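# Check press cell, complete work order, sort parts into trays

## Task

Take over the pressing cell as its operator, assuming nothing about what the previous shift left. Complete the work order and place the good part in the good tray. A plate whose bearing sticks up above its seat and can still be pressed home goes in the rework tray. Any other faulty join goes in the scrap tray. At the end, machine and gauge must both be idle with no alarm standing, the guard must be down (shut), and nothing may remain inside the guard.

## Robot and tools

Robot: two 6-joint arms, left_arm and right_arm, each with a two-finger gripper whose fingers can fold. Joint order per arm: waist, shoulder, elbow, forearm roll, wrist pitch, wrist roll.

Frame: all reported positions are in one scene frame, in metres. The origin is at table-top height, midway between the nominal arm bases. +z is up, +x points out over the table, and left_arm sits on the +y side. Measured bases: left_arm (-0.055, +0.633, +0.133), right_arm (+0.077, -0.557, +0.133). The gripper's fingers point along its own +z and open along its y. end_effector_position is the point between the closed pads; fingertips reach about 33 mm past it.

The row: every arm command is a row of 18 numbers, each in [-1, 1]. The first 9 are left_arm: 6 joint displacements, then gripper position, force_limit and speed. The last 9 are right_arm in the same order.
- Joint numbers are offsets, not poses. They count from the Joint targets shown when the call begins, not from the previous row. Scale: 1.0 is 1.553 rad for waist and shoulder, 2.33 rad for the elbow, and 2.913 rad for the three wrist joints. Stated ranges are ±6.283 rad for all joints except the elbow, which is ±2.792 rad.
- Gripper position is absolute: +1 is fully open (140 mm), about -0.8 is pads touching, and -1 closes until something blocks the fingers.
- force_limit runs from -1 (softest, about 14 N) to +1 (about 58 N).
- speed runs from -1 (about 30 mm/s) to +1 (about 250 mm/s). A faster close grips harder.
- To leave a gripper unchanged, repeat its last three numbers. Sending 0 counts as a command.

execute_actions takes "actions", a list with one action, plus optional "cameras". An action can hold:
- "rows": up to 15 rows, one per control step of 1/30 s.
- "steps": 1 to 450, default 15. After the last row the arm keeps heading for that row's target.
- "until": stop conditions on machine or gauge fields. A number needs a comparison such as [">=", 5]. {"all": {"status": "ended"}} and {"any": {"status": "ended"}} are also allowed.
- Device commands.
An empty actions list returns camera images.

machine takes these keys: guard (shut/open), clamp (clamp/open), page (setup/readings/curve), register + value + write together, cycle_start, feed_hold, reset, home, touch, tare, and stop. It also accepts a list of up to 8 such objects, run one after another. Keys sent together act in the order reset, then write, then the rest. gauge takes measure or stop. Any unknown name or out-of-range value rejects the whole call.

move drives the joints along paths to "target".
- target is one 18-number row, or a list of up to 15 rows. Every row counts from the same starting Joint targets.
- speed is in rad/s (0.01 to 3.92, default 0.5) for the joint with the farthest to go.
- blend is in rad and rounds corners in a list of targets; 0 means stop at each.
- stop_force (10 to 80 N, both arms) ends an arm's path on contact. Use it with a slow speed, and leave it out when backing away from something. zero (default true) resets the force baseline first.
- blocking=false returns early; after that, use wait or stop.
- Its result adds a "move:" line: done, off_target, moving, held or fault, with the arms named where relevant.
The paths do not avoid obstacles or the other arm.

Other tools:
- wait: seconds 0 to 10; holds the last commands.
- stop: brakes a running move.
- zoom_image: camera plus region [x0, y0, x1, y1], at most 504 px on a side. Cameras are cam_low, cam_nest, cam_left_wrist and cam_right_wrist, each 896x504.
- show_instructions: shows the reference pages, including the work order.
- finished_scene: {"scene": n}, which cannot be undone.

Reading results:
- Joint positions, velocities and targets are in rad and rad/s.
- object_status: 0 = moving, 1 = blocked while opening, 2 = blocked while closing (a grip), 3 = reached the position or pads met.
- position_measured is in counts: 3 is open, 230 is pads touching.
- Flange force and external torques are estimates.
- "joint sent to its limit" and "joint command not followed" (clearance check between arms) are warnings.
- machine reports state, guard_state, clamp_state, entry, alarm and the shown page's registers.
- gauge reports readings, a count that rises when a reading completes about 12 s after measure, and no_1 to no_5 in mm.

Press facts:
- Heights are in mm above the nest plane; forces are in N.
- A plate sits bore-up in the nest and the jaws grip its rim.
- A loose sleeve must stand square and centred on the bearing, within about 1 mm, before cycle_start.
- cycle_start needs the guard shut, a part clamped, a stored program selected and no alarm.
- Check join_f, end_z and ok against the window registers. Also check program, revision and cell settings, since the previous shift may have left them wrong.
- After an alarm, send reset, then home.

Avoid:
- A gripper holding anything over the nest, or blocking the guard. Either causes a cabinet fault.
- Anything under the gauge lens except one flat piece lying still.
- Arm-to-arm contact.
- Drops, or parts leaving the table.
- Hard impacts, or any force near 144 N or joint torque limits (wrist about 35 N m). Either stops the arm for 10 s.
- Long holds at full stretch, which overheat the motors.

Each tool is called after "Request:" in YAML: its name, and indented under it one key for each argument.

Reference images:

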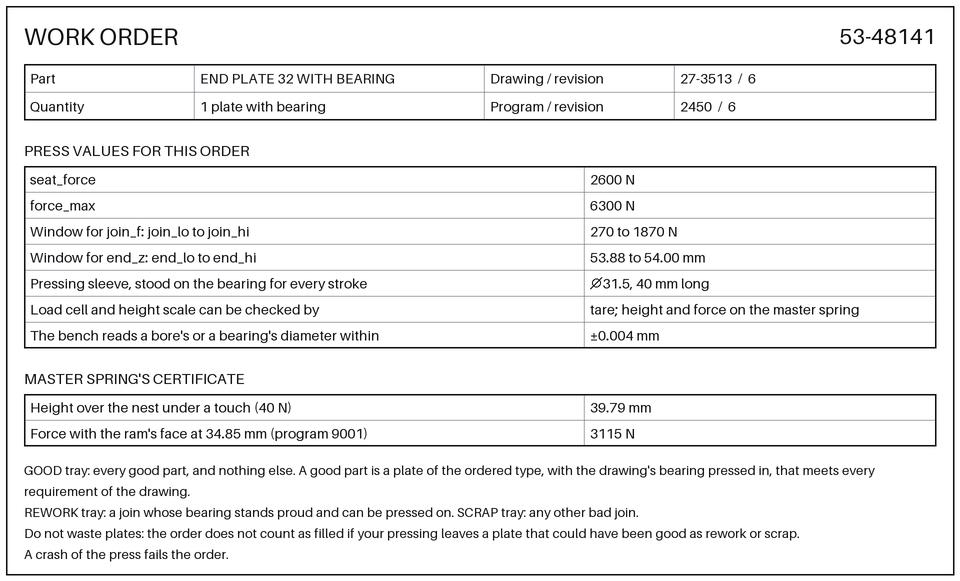

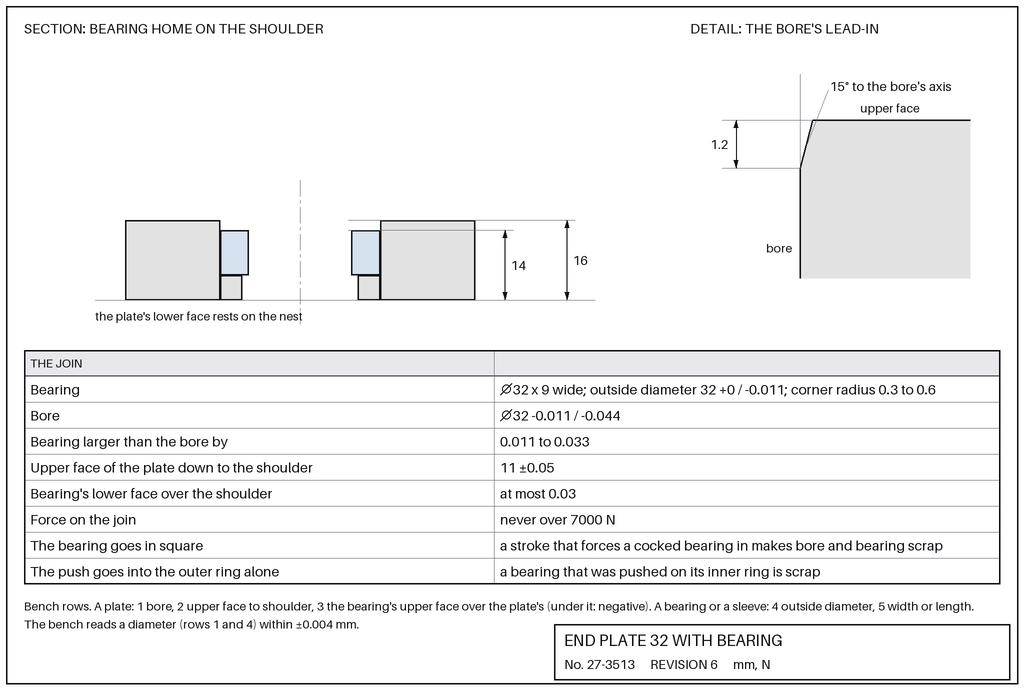

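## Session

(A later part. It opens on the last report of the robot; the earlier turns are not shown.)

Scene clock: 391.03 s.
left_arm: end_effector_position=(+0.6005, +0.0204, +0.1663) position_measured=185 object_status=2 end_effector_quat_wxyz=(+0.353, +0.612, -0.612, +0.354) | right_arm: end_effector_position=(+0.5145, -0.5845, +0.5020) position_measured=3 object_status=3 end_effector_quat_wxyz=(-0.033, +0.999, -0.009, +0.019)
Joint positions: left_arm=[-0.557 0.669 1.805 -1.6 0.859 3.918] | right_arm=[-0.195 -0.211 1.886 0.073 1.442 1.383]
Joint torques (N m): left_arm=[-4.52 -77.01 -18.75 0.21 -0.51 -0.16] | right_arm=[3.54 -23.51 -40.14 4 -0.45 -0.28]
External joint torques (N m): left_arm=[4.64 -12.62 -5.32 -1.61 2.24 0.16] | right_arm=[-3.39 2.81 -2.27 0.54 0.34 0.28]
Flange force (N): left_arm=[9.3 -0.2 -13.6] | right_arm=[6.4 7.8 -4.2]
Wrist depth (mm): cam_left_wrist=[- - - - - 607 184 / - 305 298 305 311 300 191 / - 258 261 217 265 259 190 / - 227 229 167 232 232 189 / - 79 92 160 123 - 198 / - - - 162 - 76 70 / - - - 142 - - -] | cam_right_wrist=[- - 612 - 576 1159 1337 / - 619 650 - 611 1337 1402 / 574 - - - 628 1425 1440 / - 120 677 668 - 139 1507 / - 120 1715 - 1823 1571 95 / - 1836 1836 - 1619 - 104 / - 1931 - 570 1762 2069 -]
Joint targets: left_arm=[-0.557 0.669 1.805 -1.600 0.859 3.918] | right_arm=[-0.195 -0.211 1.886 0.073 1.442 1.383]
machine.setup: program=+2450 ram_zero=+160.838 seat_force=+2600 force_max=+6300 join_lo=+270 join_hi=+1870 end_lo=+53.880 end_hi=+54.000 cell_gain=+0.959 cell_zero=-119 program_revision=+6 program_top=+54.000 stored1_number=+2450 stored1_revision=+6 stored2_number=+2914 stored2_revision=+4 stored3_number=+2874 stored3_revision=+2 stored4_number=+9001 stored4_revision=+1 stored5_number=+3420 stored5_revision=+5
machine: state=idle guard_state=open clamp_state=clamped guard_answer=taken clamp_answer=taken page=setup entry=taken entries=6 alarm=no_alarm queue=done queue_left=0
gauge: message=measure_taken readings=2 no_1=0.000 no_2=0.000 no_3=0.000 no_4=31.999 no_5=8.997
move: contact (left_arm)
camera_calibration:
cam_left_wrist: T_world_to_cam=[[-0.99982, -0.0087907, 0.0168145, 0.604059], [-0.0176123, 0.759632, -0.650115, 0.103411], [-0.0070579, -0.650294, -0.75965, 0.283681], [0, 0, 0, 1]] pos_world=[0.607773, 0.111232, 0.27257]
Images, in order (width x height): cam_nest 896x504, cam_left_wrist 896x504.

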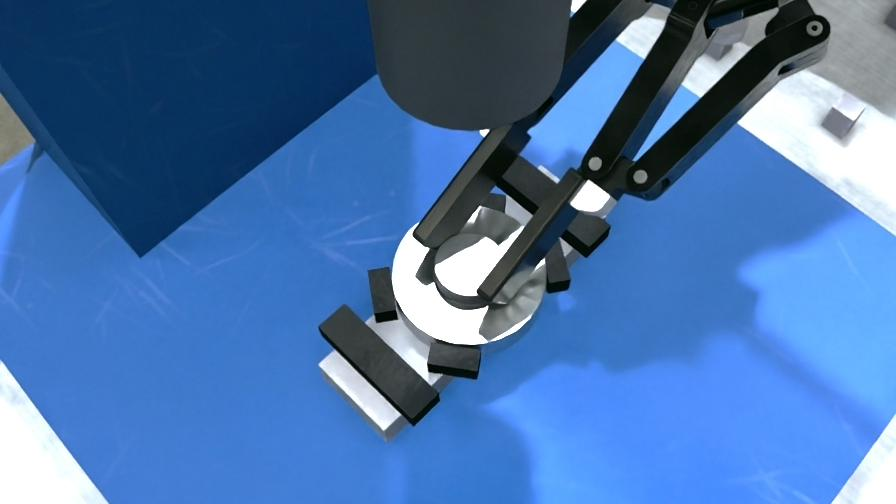

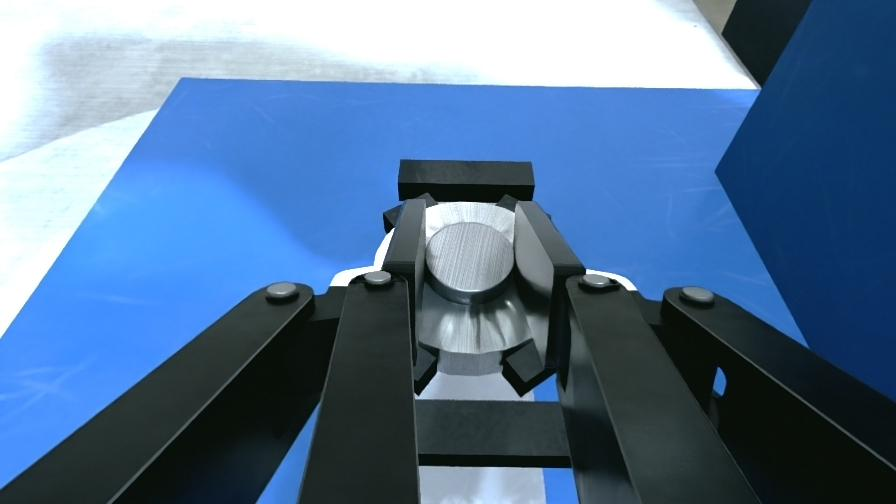

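Request:
execute_actions:
  actions:
    - {"rows":[[0,0,0,0,0,0,-0.3,0,-1,0,0,0,0,0,0,1,1,1]],"steps":30}
  cameras: ["cam_nest","cam_left_wrist"]

Request:
zoom_image:
  camera: "cam_left_wrist"
  region: [410, 220, 530, 340]

Request:
zoom_image:
  camera: "cam_nest"
  region: [420, 220, 520, 320]

Scene clock: 394.67 s.
left_arm: end_effector_position=(+0.6004, +0.0204, +0.1663) position_measured=167 object_status=3 end_effector_quat_wxyz=(+0.354, +0.612, -0.612, +0.354) | right_arm: end_effector_position=(+0.5145, -0.5845, +0.5020) position_measured=3 object_status=3 end_effector_quat_wxyz=(-0.033, +0.999, -0.009, +0.019)
Joint positions: left_arm=[-0.558 0.669 1.805 -1.6 0.859 3.918] | right_arm=[-0.195 -0.211 1.886 0.073 1.442 1.383]
Joint torques (N m): left_arm=[-1.49 -84.76 -22.81 -1.33 0.55 -0.17] | right_arm=[3.45 -23.96 -39.95 4.03 -0.37 -0.29]
External joint torques (N m): left_arm=[1.49 -5.42 -1.41 -0.09 1.19 0.17] | right_arm=[-3.34 3.04 -2.75 0.53 0.25 0.29]
Flange force (N): left_arm=[3.9 1.2 -6.7] | right_arm=[7.4 7.7 -4.8]
Wrist depth (mm): cam_left_wrist=[600 - - - 581 600 183 / - 307 304 305 309 300 191 / - 251 261 216 263 258 190 / 218 226 228 172 187 231 189 / 201 83 92 161 127 - 173 / - 71 - 156 155 - 74 / - 71 - 142 - - -] | cam_right_wrist=[- - - - 564 - 1344 / - - 624 - - - 1365 / - - 653 639 649 618 1473 / 550 120 - - 639 149 1498 / - 120 1704 - 1661 1629 94 / - 1823 1750 - 1650 1823 104 / - 1917 1960 577 1823 1774 -]
Joint targets: left_arm=[-0.557 0.669 1.805 -1.600 0.859 3.918] | right_arm=[-0.195 -0.211 1.886 0.073 1.442 1.383]
machine.setup: program=+2450 ram_zero=+160.838 seat_force=+2600 force_max=+6300 join_lo=+270 join_hi=+1870 end_lo=+53.880 end_hi=+54.000 cell_gain=+0.959 cell_zero=-119 program_revision=+6 program_top=+54.000 stored1_number=+2450 stored1_revision=+6 stored2_number=+2914 stored2_revision=+4 stored3_number=+2874 stored3_revision=+2 stored4_number=+9001 stored4_revision=+1 stored5_number=+3420 stored5_revision=+5
machine: state=idle guard_state=open clamp_state=clamped guard_answer=taken clamp_answer=taken page=setup entry=taken entries=6 alarm=no_alarm queue=done queue_left=0
gauge: message=measure_taken readings=2 no_1=0.000 no_2=0.000 no_3=0.000 no_4=31.999 no_5=8.997
camera_calibration:
cam_left_wrist: T_world_to_cam=[[-0.999821, -0.00864972, 0.0168254, 0.60394], [-0.0175122, 0.759634, -0.650115, 0.103424], [-0.0071578, -0.650293, -0.759649, 0.283676], [0, 0, 0, 1]] pos_world=[0.607673, 0.111132, 0.27257]
Images, in order (width x height): cam_nest 896x504, cam_left_wrist 896x504.

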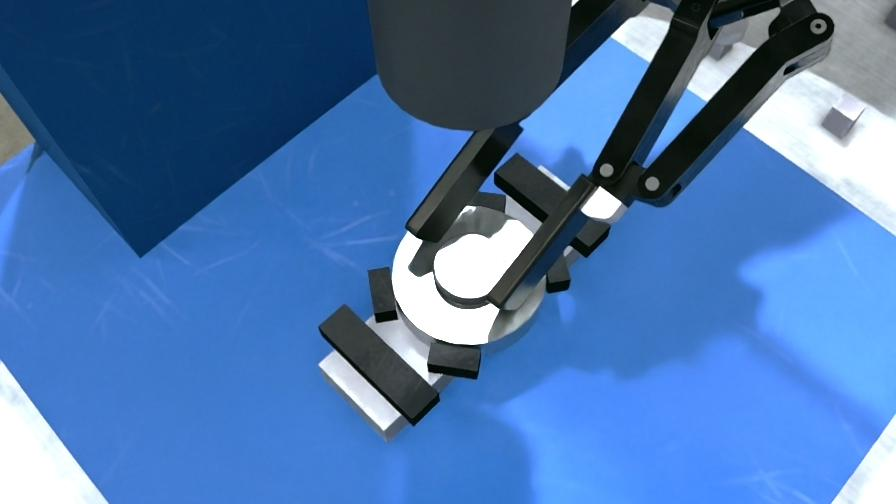

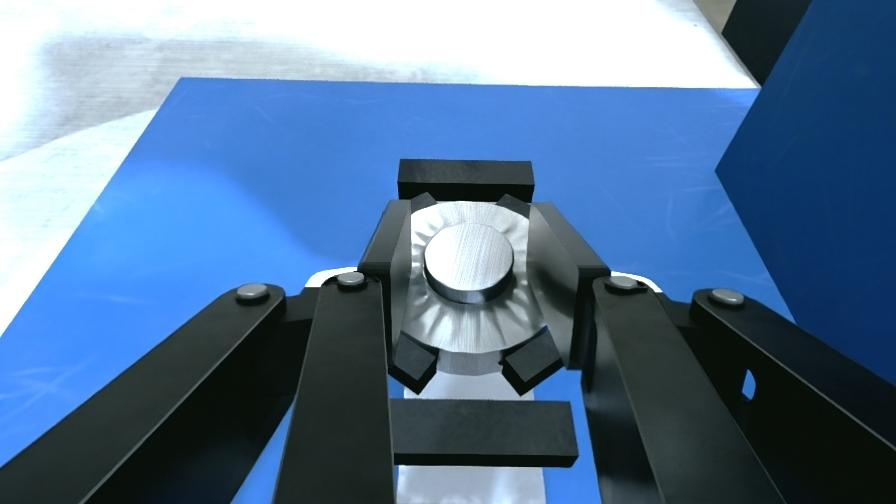

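Scaled by 4.200.

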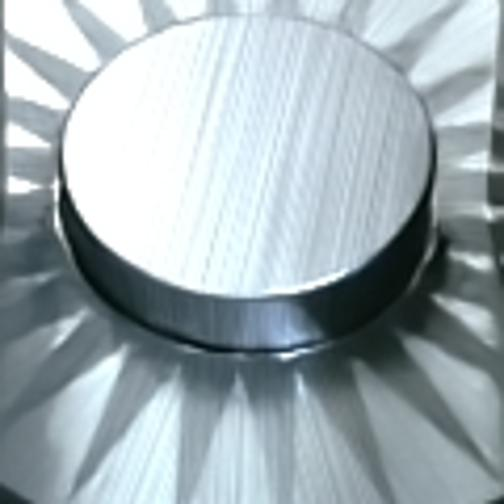

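Scaled by 5.040.

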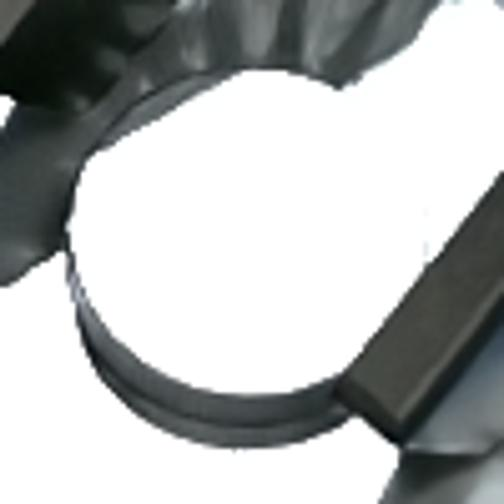

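Request:
move:
  target:
    - [0,-0.0129,-0.0006,0.0064,0,-0.0095,-0.3,0,-1,0,0,0,0,0,0,1,1,1]
    - [0.1279,-0.061,0.0482,0.0496,0.041,0.0087,-0.3,0,-1,0,0,0,0,0,0,1,1,1]
    - [0.2214,-0.1561,0.0477,0.1114,0.0841,-0.0409,0,0,-1,0,0,0,0,0,0,1,1,1]
  blend: [0,0.03,0]
  speed: [0.06,0.2,0.6]
  cameras: ["cam_nest"]

Request:
zoom_image:
  camera: "cam_nest"
  region: [390, 200, 550, 350]

Scene clock: 402.10 s.
left_arm: end_effector_position=(+0.5988, +0.2725, +0.2933) position_measured=129 object_status=0 end_effector_quat_wxyz=(+0.354, +0.613, -0.612, +0.353) | right_arm: end_effector_position=(+0.5145, -0.5845, +0.5020) position_measured=3 object_status=3 end_effector_quat_wxyz=(-0.033, +0.999, -0.009, +0.019)
Joint positions: left_arm=[-0.214 0.427 1.917 -1.275 1.104 3.799] | right_arm=[-0.195 -0.211 1.886 0.073 1.442 1.383]
Joint torques (N m): left_arm=[-2.48 -69.55 -27.99 -0.92 1.35 -0.15] | right_arm=[3.6 -23.55 -39.88 4.03 -0.4 -0.32]
External joint torques (N m): left_arm=[2.77 -2.35 -0.06 0.11 0.16 0.15] | right_arm=[-3.45 2.87 -2.53 0.52 0.29 0.32]
Flange force (N): left_arm=[0.0 2.1 -5.5] | right_arm=[6.8 7.8 -4.5]
Wrist depth (mm): cam_left_wrist=[- 805 - - - 282 267 / 688 726 543 514 571 304 302 / 634 598 453 421 418 348 1933 / - 517 135 396 156 389 1789 / - 88 112 360 348 95 90 / - - 408 408 - - - / - - 381 401 - - -] | cam_right_wrist=[502 601 - - - 562 1323 / - 625 602 - - 1351 1394 / 572 598 675 647 630 616 1456 / - 119 677 637 - 139 1425 / - 119 1810 - 1682 1629 94 / - 1786 1671 598 1693 1682 104 / - 1903 1786 572 1693 1750 -]
Joint targets: left_arm=[-0.214 0.427 1.917 -1.275 1.104 3.799] | right_arm=[-0.195 -0.211 1.886 0.073 1.442 1.383]
machine.setup: program=+2450 ram_zero=+160.838 seat_force=+2600 force_max=+6300 join_lo=+270 join_hi=+1870 end_lo=+53.880 end_hi=+54.000 cell_gain=+0.959 cell_zero=-119 program_revision=+6 program_top=+54.000 stored1_number=+2450 stored1_revision=+6 stored2_number=+2914 stored2_revision=+4 stored3_number=+2874 stored3_revision=+2 stored4_number=+9001 stored4_revision=+1 stored5_number=+3420 stored5_revision=+5
machine: state=idle guard_state=open clamp_state=clamped guard_answer=taken clamp_answer=taken page=setup entry=taken entries=6 alarm=no_alarm queue=done queue_left=0
gauge: message=measure_taken readings=2 no_1=0.000 no_2=0.000 no_3=0.000 no_4=31.999 no_5=8.997
move: done
Images, in order (width x height): cam_nest 896x504.

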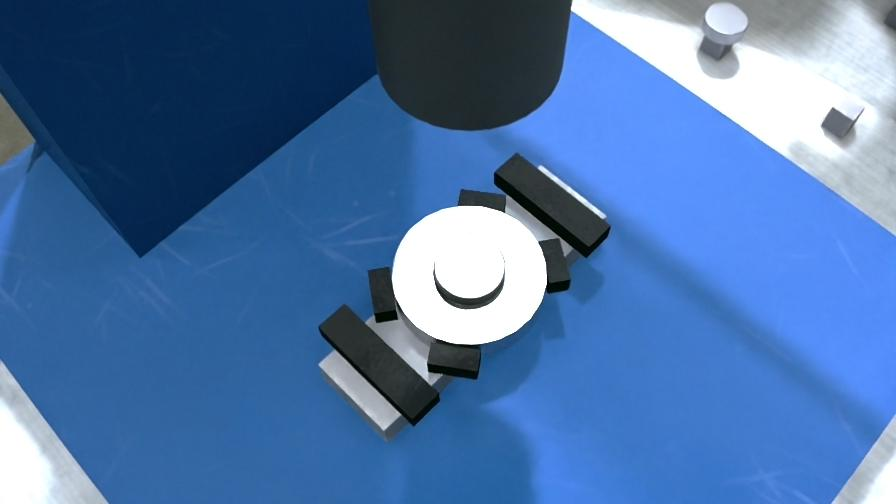

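Scaled by 3.150.

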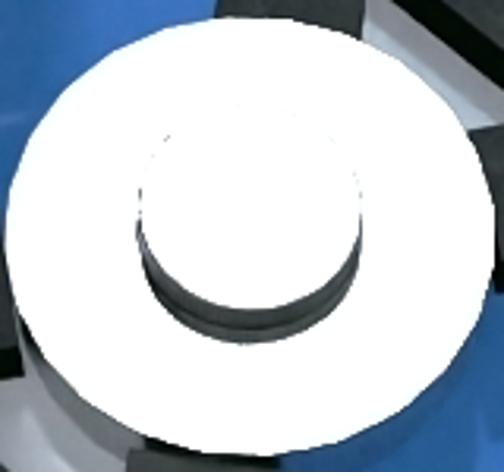

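Request:
move:
  target: [-0.0084,0.2391,-0.1323,-0.1993,-0.1699,0.0257,-0.1,0,-1,0,0,0,0,0,0,1,1,1]
  speed: 0.4
  cameras: ["cam_left_wrist"]

Scene clock: 418.77 s.
left_arm: end_effector_position=(+0.9443, +0.3047, +0.1372) position_measured=141 object_status=3 end_effector_quat_wxyz=(+0.209, +0.787, -0.362, +0.454) | right_arm: end_effector_position=(+0.5145, -0.5845, +0.5020) position_measured=3 object_status=3 end_effector_quat_wxyz=(-0.033, +0.999, -0.009, +0.019)
Joint positions: left_arm=[-0.227 0.798 1.608 -1.856 0.609 3.874] | right_arm=[-0.195 -0.211 1.886 0.073 1.442 1.383]
Joint torques (N m): left_arm=[-2.45 -100.55 -26.85 -1.97 1.51 -0.23] | right_arm=[3.26 -23.49 -39.9 4.04 -0.34 -0.32]
External joint torques (N m): left_arm=[2.98 -2.57 -0.59 0.11 0.13 0.23] | right_arm=[-3.39 3.29 -2.44 0.49 0.22 0.32]
Flange force (N): left_arm=[0.6 -1.8 -4.6] | right_arm=[7.5 7.7 -4.2]
Wrist depth (mm): cam_left_wrist=[- 1172 1424 - 523 - - / 988 - - - - 443 419 / - - - - 369 - - / - - 114 - 163 - 328 / - 88 95 249 123 91 94 / - - - 238 - - - / - - - - - - -] | cam_right_wrist=[- - 595 - - 536 1351 / 544 - - - - - 1387 / 573 - - 621 613 - 1432 / - 120 679 - 634 139 1498 / - 120 1693 958 1619 1619 95 / - 1836 1786 621 1715 1650 104 / - 1876 1889 562 1849 1786 -]
Joint targets: left_arm=[-0.227 0.798 1.608 -1.856 0.609 3.874] | right_arm=[-0.195 -0.211 1.886 0.073 1.442 1.383]
machine.setup: program=+2450 ram_zero=+160.838 seat_force=+2600 force_max=+6300 join_lo=+270 join_hi=+1870 end_lo=+53.880 end_hi=+54.000 cell_gain=+0.959 cell_zero=-119 program_revision=+6 program_top=+54.000 stored1_number=+2450 stored1_revision=+6 stored2_number=+2914 stored2_revision=+4 stored3_number=+2874 stored3_revision=+2 stored4_number=+9001 stored4_revision=+1 stored5_number=+3420 stored5_revision=+5
machine: state=idle guard_state=open clamp_state=clamped guard_answer=taken clamp_answer=taken page=setup entry=taken entries=6 alarm=no_alarm queue=done queue_left=0
gauge: message=measure_taken readings=2 no_1=0.000 no_2=0.000 no_3=0.000 no_4=31.999 no_5=8.997
move: done
camera_calibration:
cam_left_wrist: T_world_to_cam=[[-0.754278, -0.656321, 0.0175324, 0.916121], [-0.507695, 0.566121, -0.649425, 0.396294], [0.416306, -0.498749, -0.760223, 0.00298678], [0, 0, 0, 1]] pos_world=[0.890963, 0.378409, 0.243572]
Images, in order (width x height): cam_left_wrist 896x504.

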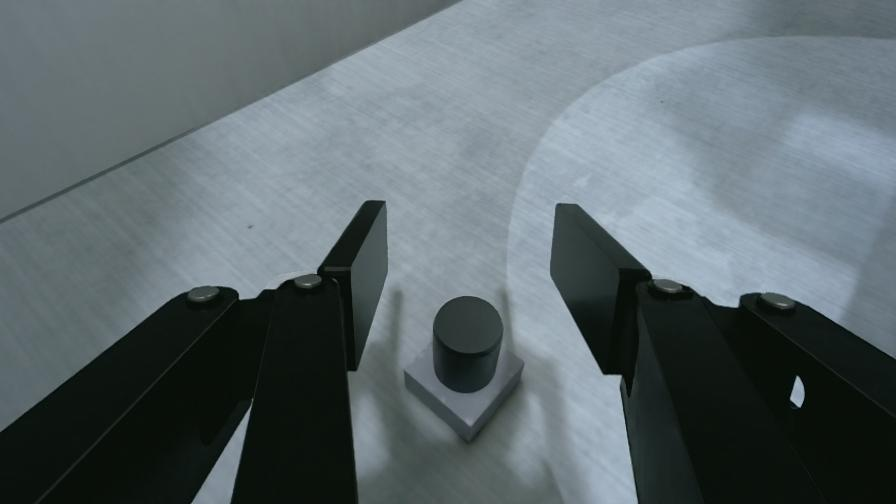

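Request:
move:
  target: [0,0.0642,-0.0021,-0.0424,0.0111,0.0523,-0.1,0,-1,0,0,0,0,0,0,1,1,1]
  speed: 0.06
  stop_force: 15

Request:
execute_actions:
  actions:
    - {"rows":[[0,0,0,0,0,0,-1,0,-1,0,0,0,0,0,0,1,1,1]],"steps":80}
  cameras: ["cam_left_wrist"]

Request:
zoom_image:
  camera: "cam_left_wrist"
  region: [360, 130, 600, 370]

Scene clock: 427.27 s.
left_arm: end_effector_position=(+0.9442, +0.3047, +0.0571) position_measured=141 object_status=3 end_effector_quat_wxyz=(+0.209, +0.787, -0.362, +0.454) | right_arm: end_effector_position=(+0.5145, -0.5845, +0.5020) position_measured=3 object_status=3 end_effector_quat_wxyz=(-0.033, +0.999, -0.009, +0.019)
Joint positions: left_arm=[-0.227 0.898 1.603 -1.979 0.642 4.026] | right_arm=[-0.195 -0.211 1.886 0.073 1.442 1.383]
Joint torques (N m): left_arm=[-2.39 -104.21 -23.96 -2.06 1.85 -0.12] | right_arm=[3.11 -23.84 -39.94 4.02 -0.39 -0.25]
External joint torques (N m): left_arm=[2.86 -2.97 -0.39 0.08 0.05 0.12] | right_arm=[-3.18 3.37 -2.51 0.51 0.27 0.25]
Flange force (N): left_arm=[1.3 -1.4 -5.1] | right_arm=[7.7 7.4 -4.3]
Wrist depth (mm): cam_left_wrist=[946 325 - - 362 - 346 / - 292 281 290 - - 303 / - - 253 154 165 - - / - - 114 157 164 - 210 / - 88 95 175 123 91 191 / - - - - - - - / - - - 158 - - -] | cam_right_wrist=[- 615 591 - - - 1372 / - 653 - 616 603 583 1394 / - 649 - - - 1849 1490 / - 119 663 - - 139 1498 / - 119 1715 - 1750 1599 94 / - 111 - - 1715 1640 104 / - 1931 - 544 1786 1836 -]
Joint targets: left_arm=[-0.227 0.898 1.603 -1.979 0.642 4.026] | right_arm=[-0.195 -0.211 1.886 0.073 1.442 1.383]
machine.setup: program=+2450 ram_zero=+160.838 seat_force=+2600 force_max=+6300 join_lo=+270 join_hi=+1870 end_lo=+53.880 end_hi=+54.000 cell_gain=+0.959 cell_zero=-119 program_revision=+6 program_top=+54.000 stored1_number=+2450 stored1_revision=+6 stored2_number=+2914 stored2_revision=+4 stored3_number=+2874 stored3_revision=+2 stored4_number=+9001 stored4_revision=+1 stored5_number=+3420 stored5_revision=+5
machine: state=idle guard_state=open clamp_state=clamped guard_answer=taken clamp_answer=taken page=setup entry=taken entries=6 alarm=no_alarm queue=done queue_left=0
gauge: message=measure_taken readings=2 no_1=0.000 no_2=0.000 no_3=0.000 no_4=31.999 no_5=8.997
move: done

Scene clock: 430.13 s.
left_arm: end_effector_position=(+0.9442, +0.3047, +0.0571) position_measured=186 object_status=2 end_effector_quat_wxyz=(+0.209, +0.787, -0.362, +0.454) | right_arm: end_effector_position=(+0.5145, -0.5845, +0.5020) position_measured=3 object_status=3 end_effector_quat_wxyz=(-0.033, +0.999, -0.009, +0.019)
Joint positions: left_arm=[-0.227 0.898 1.603 -1.979 0.642 4.026] | right_arm=[-0.195 -0.211 1.886 0.073 1.442 1.383]
Joint torques (N m): left_arm=[-3.7 -100.4 -22.32 -1.66 1.01 -0.21] | right_arm=[3.3 -23.77 -39.91 4.01 -0.43 -0.32]
External joint torques (N m): left_arm=[4.19 -6.53 -1.92 -0.31 0.89 0.21] | right_arm=[-3.16 3.05 -2.49 0.53 0.31 0.32]
Flange force (N): left_arm=[3.1 -1.9 -8.4] | right_arm=[7.2 7.2 -4.4]
Wrist depth (mm): cam_left_wrist=[- - - - - 350 - / - - - 296 281 292 - / 247 - - 156 259 - - / - - - 153 - 225 - / - - 92 170 122 - 191 / - - - 169 - 76 73 / - - - 157 - - -] | cam_right_wrist=[- - 586 578 583 - 1344 / - - 582 611 598 1284 1387 / 574 - - 622 616 627 1448 / 581 130 749 - - 139 1507 / - 129 1738 - 1650 1619 95 / - 1798 1849 - 1715 1671 104 / - 507 1931 576 1836 1762 -]
Joint targets: left_arm=[-0.227 0.898 1.603 -1.979 0.642 4.026] | right_arm=[-0.195 -0.211 1.886 0.073 1.442 1.383]
machine.setup: program=+2450 ram_zero=+160.838 seat_force=+2600 force_max=+6300 join_lo=+270 join_hi=+1870 end_lo=+53.880 end_hi=+54.000 cell_gain=+0.959 cell_zero=-119 program_revision=+6 program_top=+54.000 stored1_number=+2450 stored1_revision=+6 stored2_number=+2914 stored2_revision=+4 stored3_number=+2874 stored3_revision=+2 stored4_number=+9001 stored4_revision=+1 stored5_number=+3420 stored5_revision=+5
machine: state=idle guard_state=open clamp_state=clamped guard_answer=taken clamp_answer=taken page=setup entry=taken entries=6 alarm=no_alarm queue=done queue_left=0
gauge: message=measure_taken readings=2 no_1=0.000 no_2=0.000 no_3=0.000 no_4=31.999 no_5=8.997
camera_calibration:
cam_left_wrist: T_world_to_cam=[[-0.754309, -0.656284, 0.0175907, 0.917529], [-0.507717, 0.566145, -0.649387, 0.344279], [0.416223, -0.498769, -0.760255, -0.0578201], [0, 0, 0, 1]] pos_world=[0.890962, 0.378409, 0.163472]
Images, in order (width x height): cam_left_wrist 896x504.

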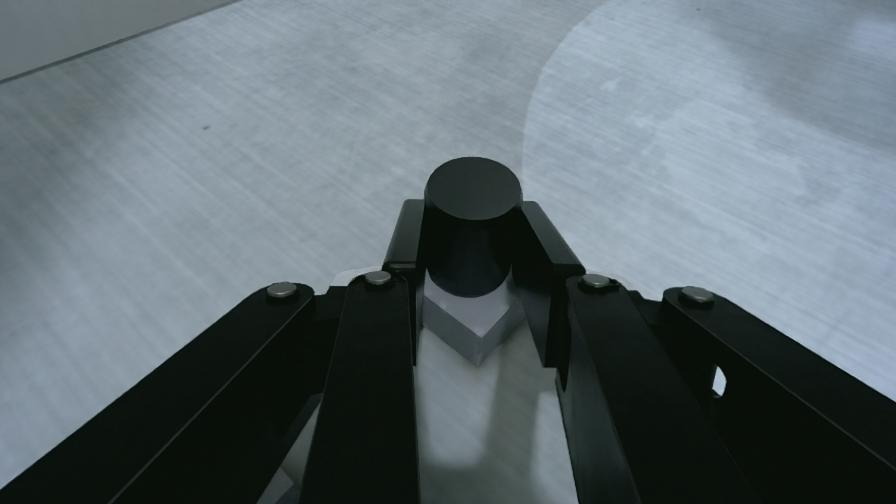

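Scaled by 2.100.

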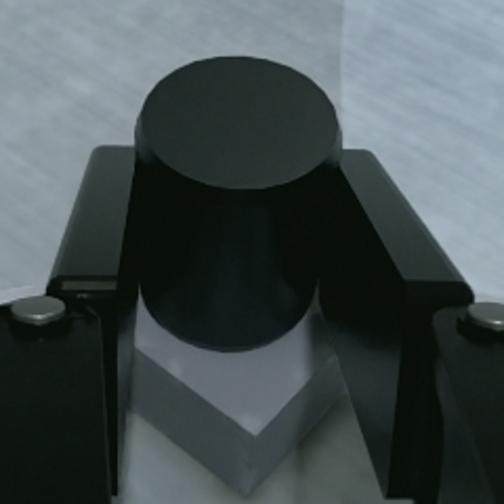

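Request:
move:
  target:
    - [0,-0.0642,0.0021,0.0424,-0.0111,-0.0523,-1,0,-1,0,0,0,0,0,0,1,1,1]
    - [0.0084,-0.3036,0.1344,0.2415,0.1586,-0.0779,-1,0,-1,0,0,0,0,0,0,1,1,1]
    - [-0.085,-0.2085,0.1348,0.1797,0.1155,-0.0284,-1,0,-1,0,0,0,0,0,0,1,1,1]
    - [-0.2076,-0.1659,0.0884,0.1401,0.0762,-0.0488,-1,0,-1,0,0,0,0,0,0,1,1,1]
  blend: [0.03,0.06,0.03,0]
  speed: [0.08,0.5,0.4,0.12]
  cameras: ["cam_nest","cam_left_wrist"]

Request:
zoom_image:
  camera: "cam_nest"
  region: [390, 150, 550, 310]

Request:
zoom_image:
  camera: "cam_left_wrist"
  region: [390, 150, 550, 350]

Scene clock: 444.03 s.
left_arm: end_effector_position=(+0.6003, +0.0277, +0.1859) position_measured=186 object_status=2 end_effector_quat_wxyz=(+0.353, +0.613, -0.612, +0.354) | right_arm: end_effector_position=(+0.5145, -0.5845, +0.5020) position_measured=3 object_status=3 end_effector_quat_wxyz=(-0.033, +0.999, -0.009, +0.019)
Joint positions: left_arm=[-0.549 0.64 1.809 -1.571 0.864 3.884] | right_arm=[-0.195 -0.211 1.886 0.073 1.442 1.383]
Joint torques (N m): left_arm=[-2.01 -88.48 -25.87 -1.9 2.24 -0.07] | right_arm=[3.32 -23.6 -39.85 3.99 -0.37 -0.3]
External joint torques (N m): left_arm=[2.01 0.65 0.92 0.52 -0.58 0.07] | right_arm=[-3.23 2.32 -2.81 0.57 0.26 0.29]
Flange force (N): left_arm=[-1.9 -0.5 -2.2] | right_arm=[6.4 7.3 -5.0]
Wrist depth (mm): cam_left_wrist=[- - - - - - 183 / - - 323 330 329 339 191 / - 288 290 154 293 282 190 / - 253 254 152 261 248 189 / - 79 92 180 122 - 180 / - - - 177 - 76 69 / - - - 163 - - -] | cam_right_wrist=[- 583 - 583 559 - 1323 / - - - 615 - 598 1425 / - - 647 - 644 1394 1432 / - 120 681 675 639 141 1552 / - 119 1704 774 1640 1590 94 / - 1836 1798 - 1704 1715 104 / - 1946 1798 564 1798 1786 -]
Joint targets: left_arm=[-0.549 0.640 1.809 -1.571 0.864 3.884] | right_arm=[-0.195 -0.211 1.886 0.073 1.442 1.383]
machine.setup: program=+2450 ram_zero=+160.838 seat_force=+2600 force_max=+6300 join_lo=+270 join_hi=+1870 end_lo=+53.880 end_hi=+54.000 cell_gain=+0.959 cell_zero=-119 program_revision=+6 program_top=+54.000 stored1_number=+2450 stored1_revision=+6 stored2_number=+2914 stored2_revision=+4 stored3_number=+2874 stored3_revision=+2 stored4_number=+9001 stored4_revision=+1 stored5_number=+3420 stored5_revision=+5
machine: state=idle guard_state=open clamp_state=clamped guard_answer=taken clamp_answer=taken page=setup entry=taken entries=6 alarm=no_alarm queue=done queue_left=0
gauge: message=measure_taken readings=2 no_1=0.000 no_2=0.000 no_3=0.000 no_4=31.999 no_5=8.997
move: done
camera_calibration:
cam_left_wrist: T_world_to_cam=[[-0.999809, -0.0092566, 0.0172001, 0.603523], [-0.0182129, 0.759993, -0.649676, 0.111014], [-0.00705818, -0.649865, -0.760017, 0.30332], [0, 0, 0, 1]] pos_world=[0.607571, 0.118334, 0.292271]
Images, in order (width x height): cam_nest 896x504, cam_left_wrist 896x504.

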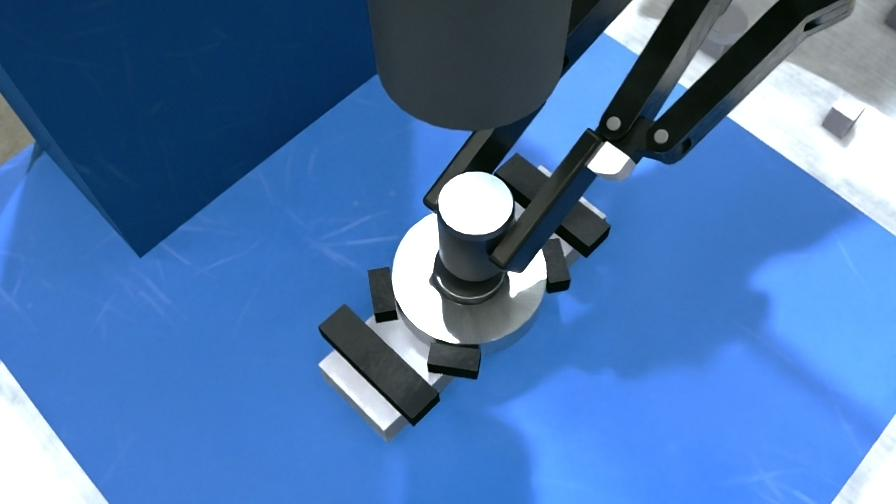

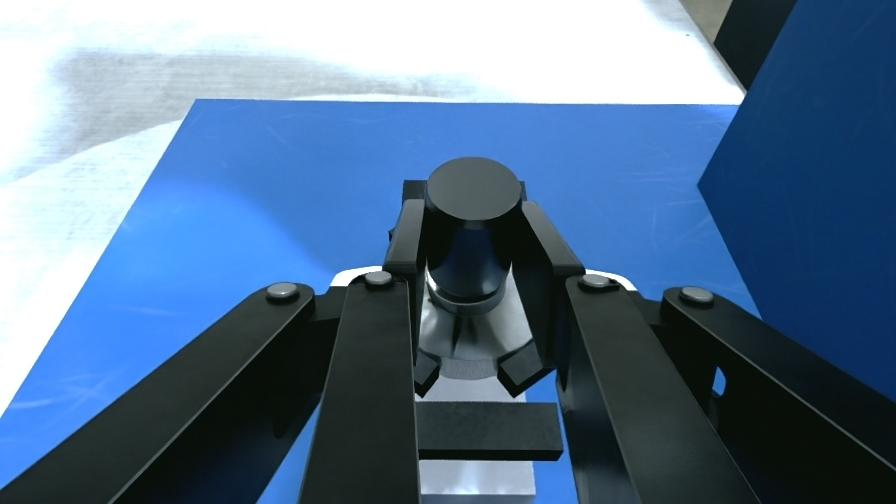

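Scaled by 3.150.

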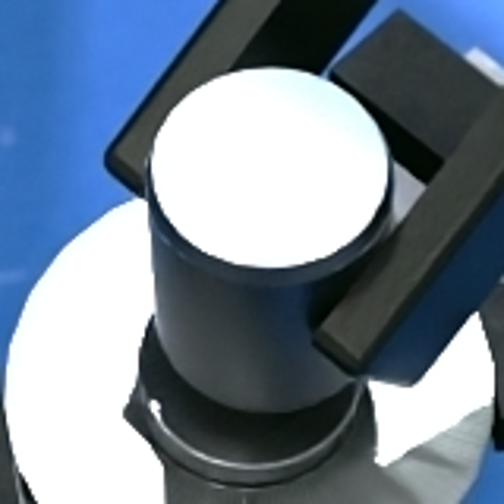

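Scaled by 2.520.

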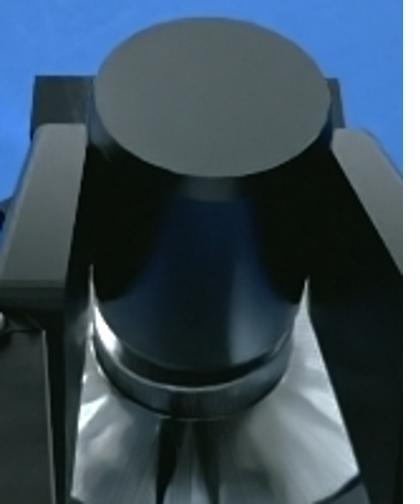

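Request:
move:
  target:
    - [-0.00174,0.00054,-0.00072,0,-0.00065,0,-1,0,-1,0,0,0,0,0,0,1,1,1]
    - [-0.00174,0.00568,-0.00046,-0.00257,-0.00065,0.00379,-1,0,-1,0,0,0,0,0,0,1,1,1]
  speed: 0.02
  stop_force: 10
  cameras: ["cam_nest","cam_left_wrist"]

Request:
zoom_image:
  camera: "cam_nest"
  region: [410, 170, 530, 310]

Request:
zoom_image:
  camera: "cam_left_wrist"
  region: [410, 230, 530, 350]

Scene clock: 452.97 s.
left_arm: end_effector_position=(+0.6001, +0.0255, +0.1796) position_measured=186 object_status=2 end_effector_quat_wxyz=(+0.353, +0.612, -0.613, +0.354) | right_arm: end_effector_position=(+0.5145, -0.5845, +0.5020) position_measured=3 object_status=3 end_effector_quat_wxyz=(-0.033, +0.999, -0.009, +0.019)
Joint positions: left_arm=[-0.552 0.649 1.808 -1.579 0.862 3.895] | right_arm=[-0.195 -0.211 1.886 0.073 1.442 1.383]
Joint torques (N m): left_arm=[-1.63 -88.37 -25.71 -1.94 2.17 -0.14] | right_arm=[3.2 -23.9 -40.16 4.03 -0.36 -0.28]
External joint torques (N m): left_arm=[1.84 -0.33 0.94 0.56 -0.49 0.14] | right_arm=[-2.72 3.17 -2.07 0.51 0.26 0.28]
Flange force (N): left_arm=[-1.0 0.5 -3.2] | right_arm=[7.0 6.3 -3.6]
Wrist depth (mm): cam_left_wrist=[616 602 588 599 - - 183 / - 523 326 319 330 310 190 / - 271 280 158 275 268 190 / - 248 245 152 254 246 189 / - 79 92 173 122 - 180 / - - - 174 - 76 69 / - - - 155 - - -] | cam_right_wrist=[- - 599 613 - - 1337 / - 618 - - 602 1402 1387 / - 585 - 649 - - 1425 / 550 144 - 647 - 140 1534 / - 119 1738 - 1682 149 94 / - 1849 1836 - 1704 1823 104 / - 1931 1823 576 1810 1774 -]
Joint targets: left_arm=[-0.552 0.649 1.808 -1.579 0.862 3.895] | right_arm=[-0.195 -0.211 1.886 0.073 1.442 1.383]
machine.setup: program=+2450 ram_zero=+160.838 seat_force=+2600 force_max=+6300 join_lo=+270 join_hi=+1870 end_lo=+53.880 end_hi=+54.000 cell_gain=+0.959 cell_zero=-119 program_revision=+6 program_top=+54.000 stored1_number=+2450 stored1_revision=+6 stored2_number=+2914 stored2_revision=+4 stored3_number=+2874 stored3_revision=+2 stored4_number=+9001 stored4_revision=+1 stored5_number=+3420 stored5_revision=+5
machine: state=idle guard_state=open clamp_state=clamped guard_answer=taken clamp_answer=taken page=setup entry=taken entries=6 alarm=no_alarm queue=done queue_left=0
gauge: message=measure_taken readings=2 no_1=0.000 no_2=0.000 no_3=0.000 no_4=31.999 no_5=8.997
move: done
camera_calibration:
cam_left_wrist: T_world_to_cam=[[-0.999839, -0.00797952, 0.0160862, 0.603605], [-0.0165119, 0.760606, -0.649003, 0.107353], [-0.00705654, -0.649164, -0.760616, 0.29727], [0, 0, 0, 1]] pos_world=[0.607378, 0.11614, 0.286071]
Images, in order (width x height): cam_nest 896x504, cam_left_wrist 896x504.

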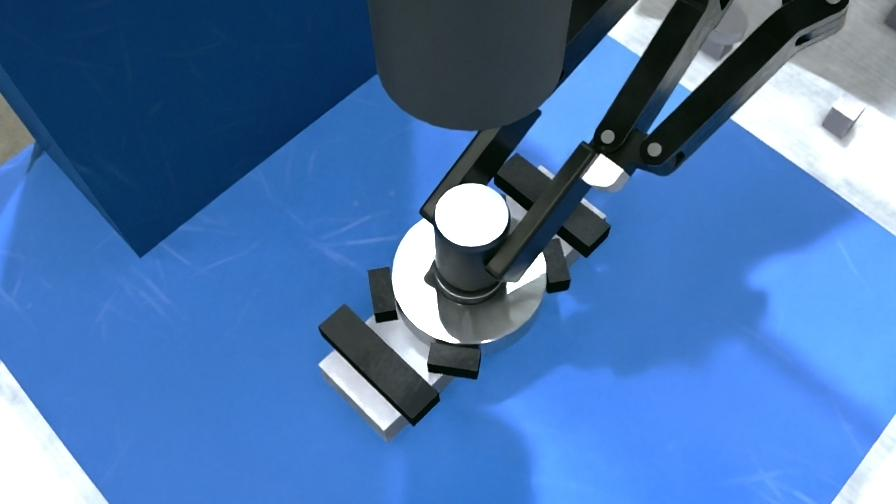

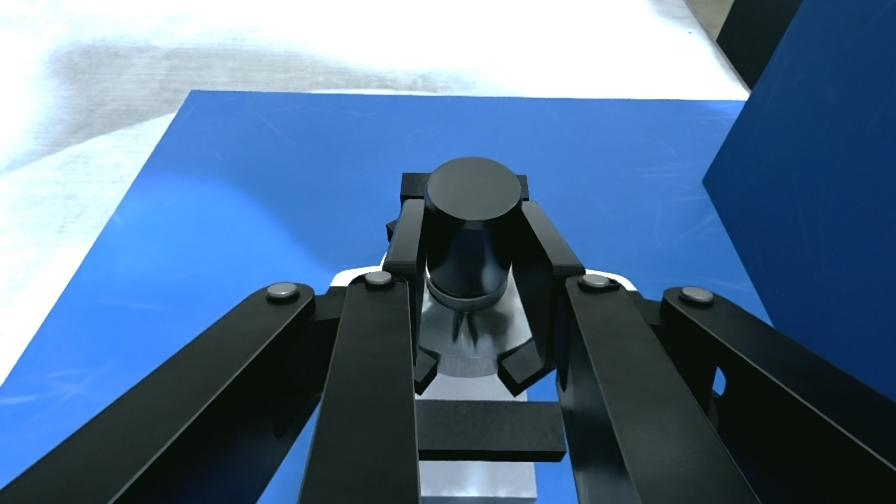

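Scaled by 3.600.

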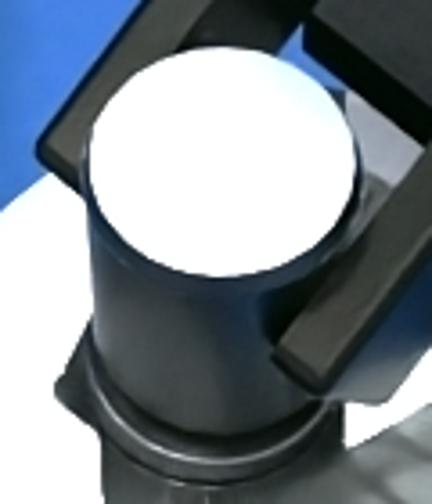

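Scaled by 4.200.

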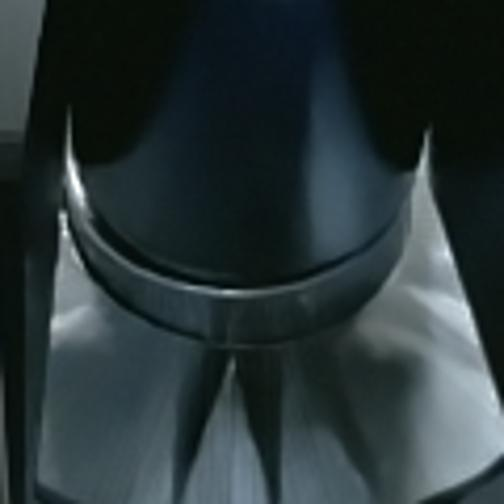

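Request:
move:
  target:
    - [-0.00039,0.0003,-0.0004,0,-0.00011,0,-1,0,-1,0,0,0,0,0,0,1,1,1]
    - [-0.00039,0.0029,-0.00027,-0.0013,-0.00011,0.0019,-1,0,-1,0,0,0,0,0,0,1,1,1]
  speed: 0.01
  stop_force: 10
  cameras: ["cam_nest","cam_left_wrist"]

Request:
zoom_image:
  camera: "cam_nest"
  region: [420, 240, 520, 310]

Request:
zoom_image:
  camera: "cam_left_wrist"
  region: [410, 230, 530, 350]

Scene clock: 458.03 s.
left_arm: end_effector_position=(+0.6005, +0.0248, +0.1777) position_measured=186 object_status=2 end_effector_quat_wxyz=(+0.353, +0.612, -0.613, +0.354) | right_arm: end_effector_position=(+0.5145, -0.5845, +0.5020) position_measured=3 object_status=3 end_effector_quat_wxyz=(-0.033, +0.999, -0.009, +0.019)
Joint positions: left_arm=[-0.552 0.652 1.807 -1.581 0.861 3.899] | right_arm=[-0.195 -0.211 1.886 0.073 1.442 1.383]
Joint torques (N m): left_arm=[-2.44 -80.15 -22.04 -0.61 -0.27 0.04] | right_arm=[3.35 -23.7 -39.89 4.06 -0.4 -0.3]
External joint torques (N m): left_arm=[2.8 -8.89 -2.65 -0.77 1.96 -0.04] | right_arm=[-3.37 3.12 -2.53 0.46 0.28 0.29]
Flange force (N): left_arm=[6.5 1.6 -10.7] | right_arm=[7.3 7.7 -4.4]
Wrist depth (mm): cam_left_wrist=[585 - - 632 600 730 191 / - 486 325 326 329 312 190 / - 277 277 158 281 267 190 / - 241 243 152 246 246 189 / - 214 92 174 122 - 180 / - - - 172 - 76 69 / - - - 152 - - -] | cam_right_wrist=[- - - - - 570 1351 / - - 634 619 611 1498 1402 / - - - 627 621 1425 1490 / - 120 695 - - 139 1490 / - 119 1704 - 1671 1609 94 / - 1774 1629 - 1810 1650 104 / - 1946 1836 569 1750 1750 -]
Joint targets: left_arm=[-0.552 0.652 1.808 -1.581 0.861 3.899] | right_arm=[-0.195 -0.211 1.886 0.073 1.442 1.383]
machine.setup: program=+2450 ram_zero=+160.838 seat_force=+2600 force_max=+6300 join_lo=+270 join_hi=+1870 end_lo=+53.880 end_hi=+54.000 cell_gain=+0.959 cell_zero=-119 program_revision=+6 program_top=+54.000 stored1_number=+2450 stored1_revision=+6 stored2_number=+2914 stored2_revision=+4 stored3_number=+2874 stored3_revision=+2 stored4_number=+9001 stored4_revision=+1 stored5_number=+3420 stored5_revision=+5
machine: state=idle guard_state=open clamp_state=clamped guard_answer=taken clamp_answer=taken page=setup entry=taken entries=6 alarm=no_alarm queue=done queue_left=0
gauge: message=measure_taken readings=2 no_1=0.000 no_2=0.000 no_3=0.000 no_4=31.999 no_5=8.997
move: contact (left_arm); path passed 1 of 2 targets
camera_calibration:
cam_left_wrist: T_world_to_cam=[[-0.999849, -0.00779029, 0.0155359, 0.604074], [-0.0160127, 0.760424, -0.649229, 0.106439], [-0.00675622, -0.64938, -0.760434, 0.295162], [0, 0, 0, 1]] pos_world=[0.607681, 0.115439, 0.284169]
Images, in order (width x height): cam_nest 896x504, cam_left_wrist 896x504.

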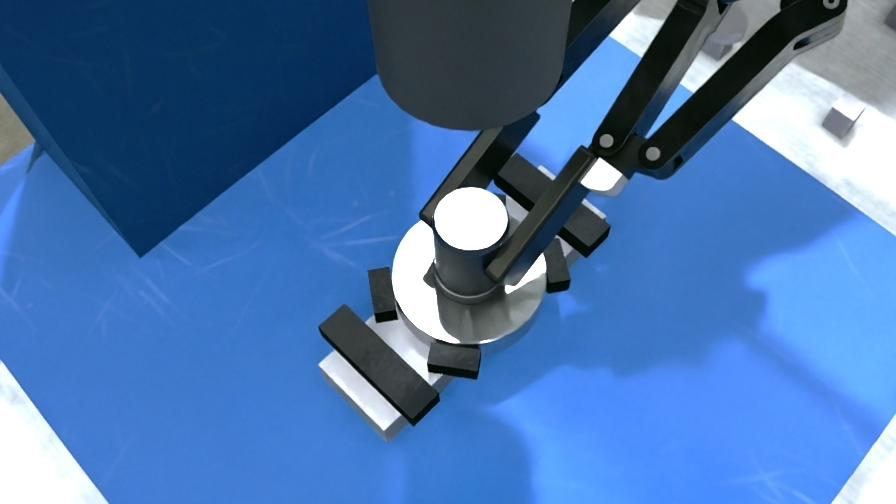

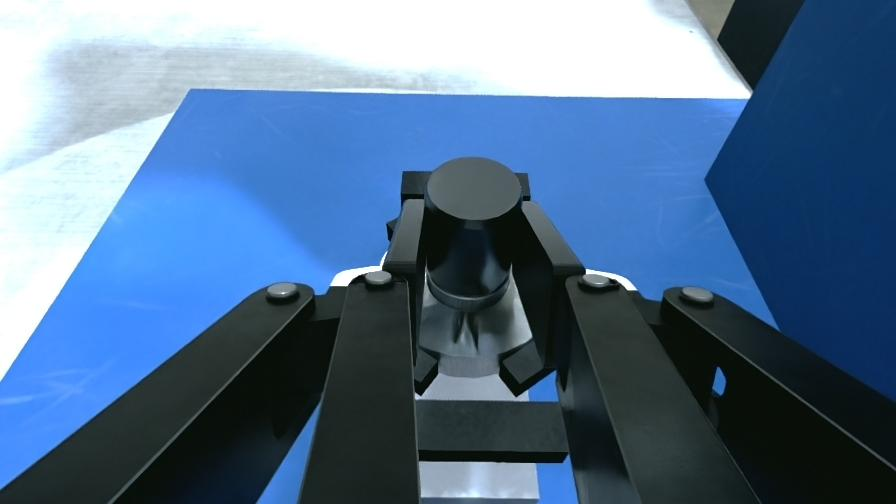

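Scaled by 5.040.

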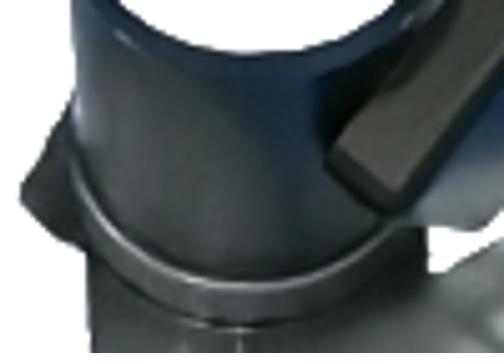

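Scaled by 4.200.

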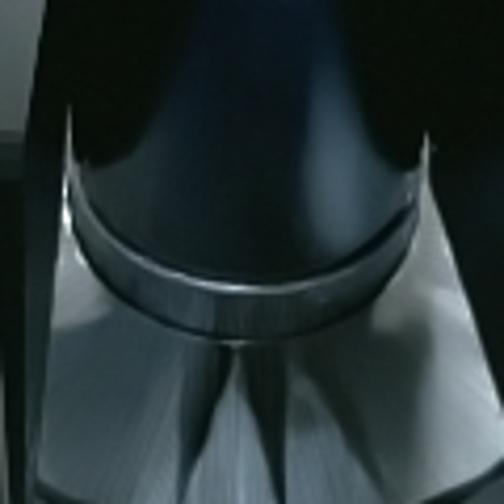

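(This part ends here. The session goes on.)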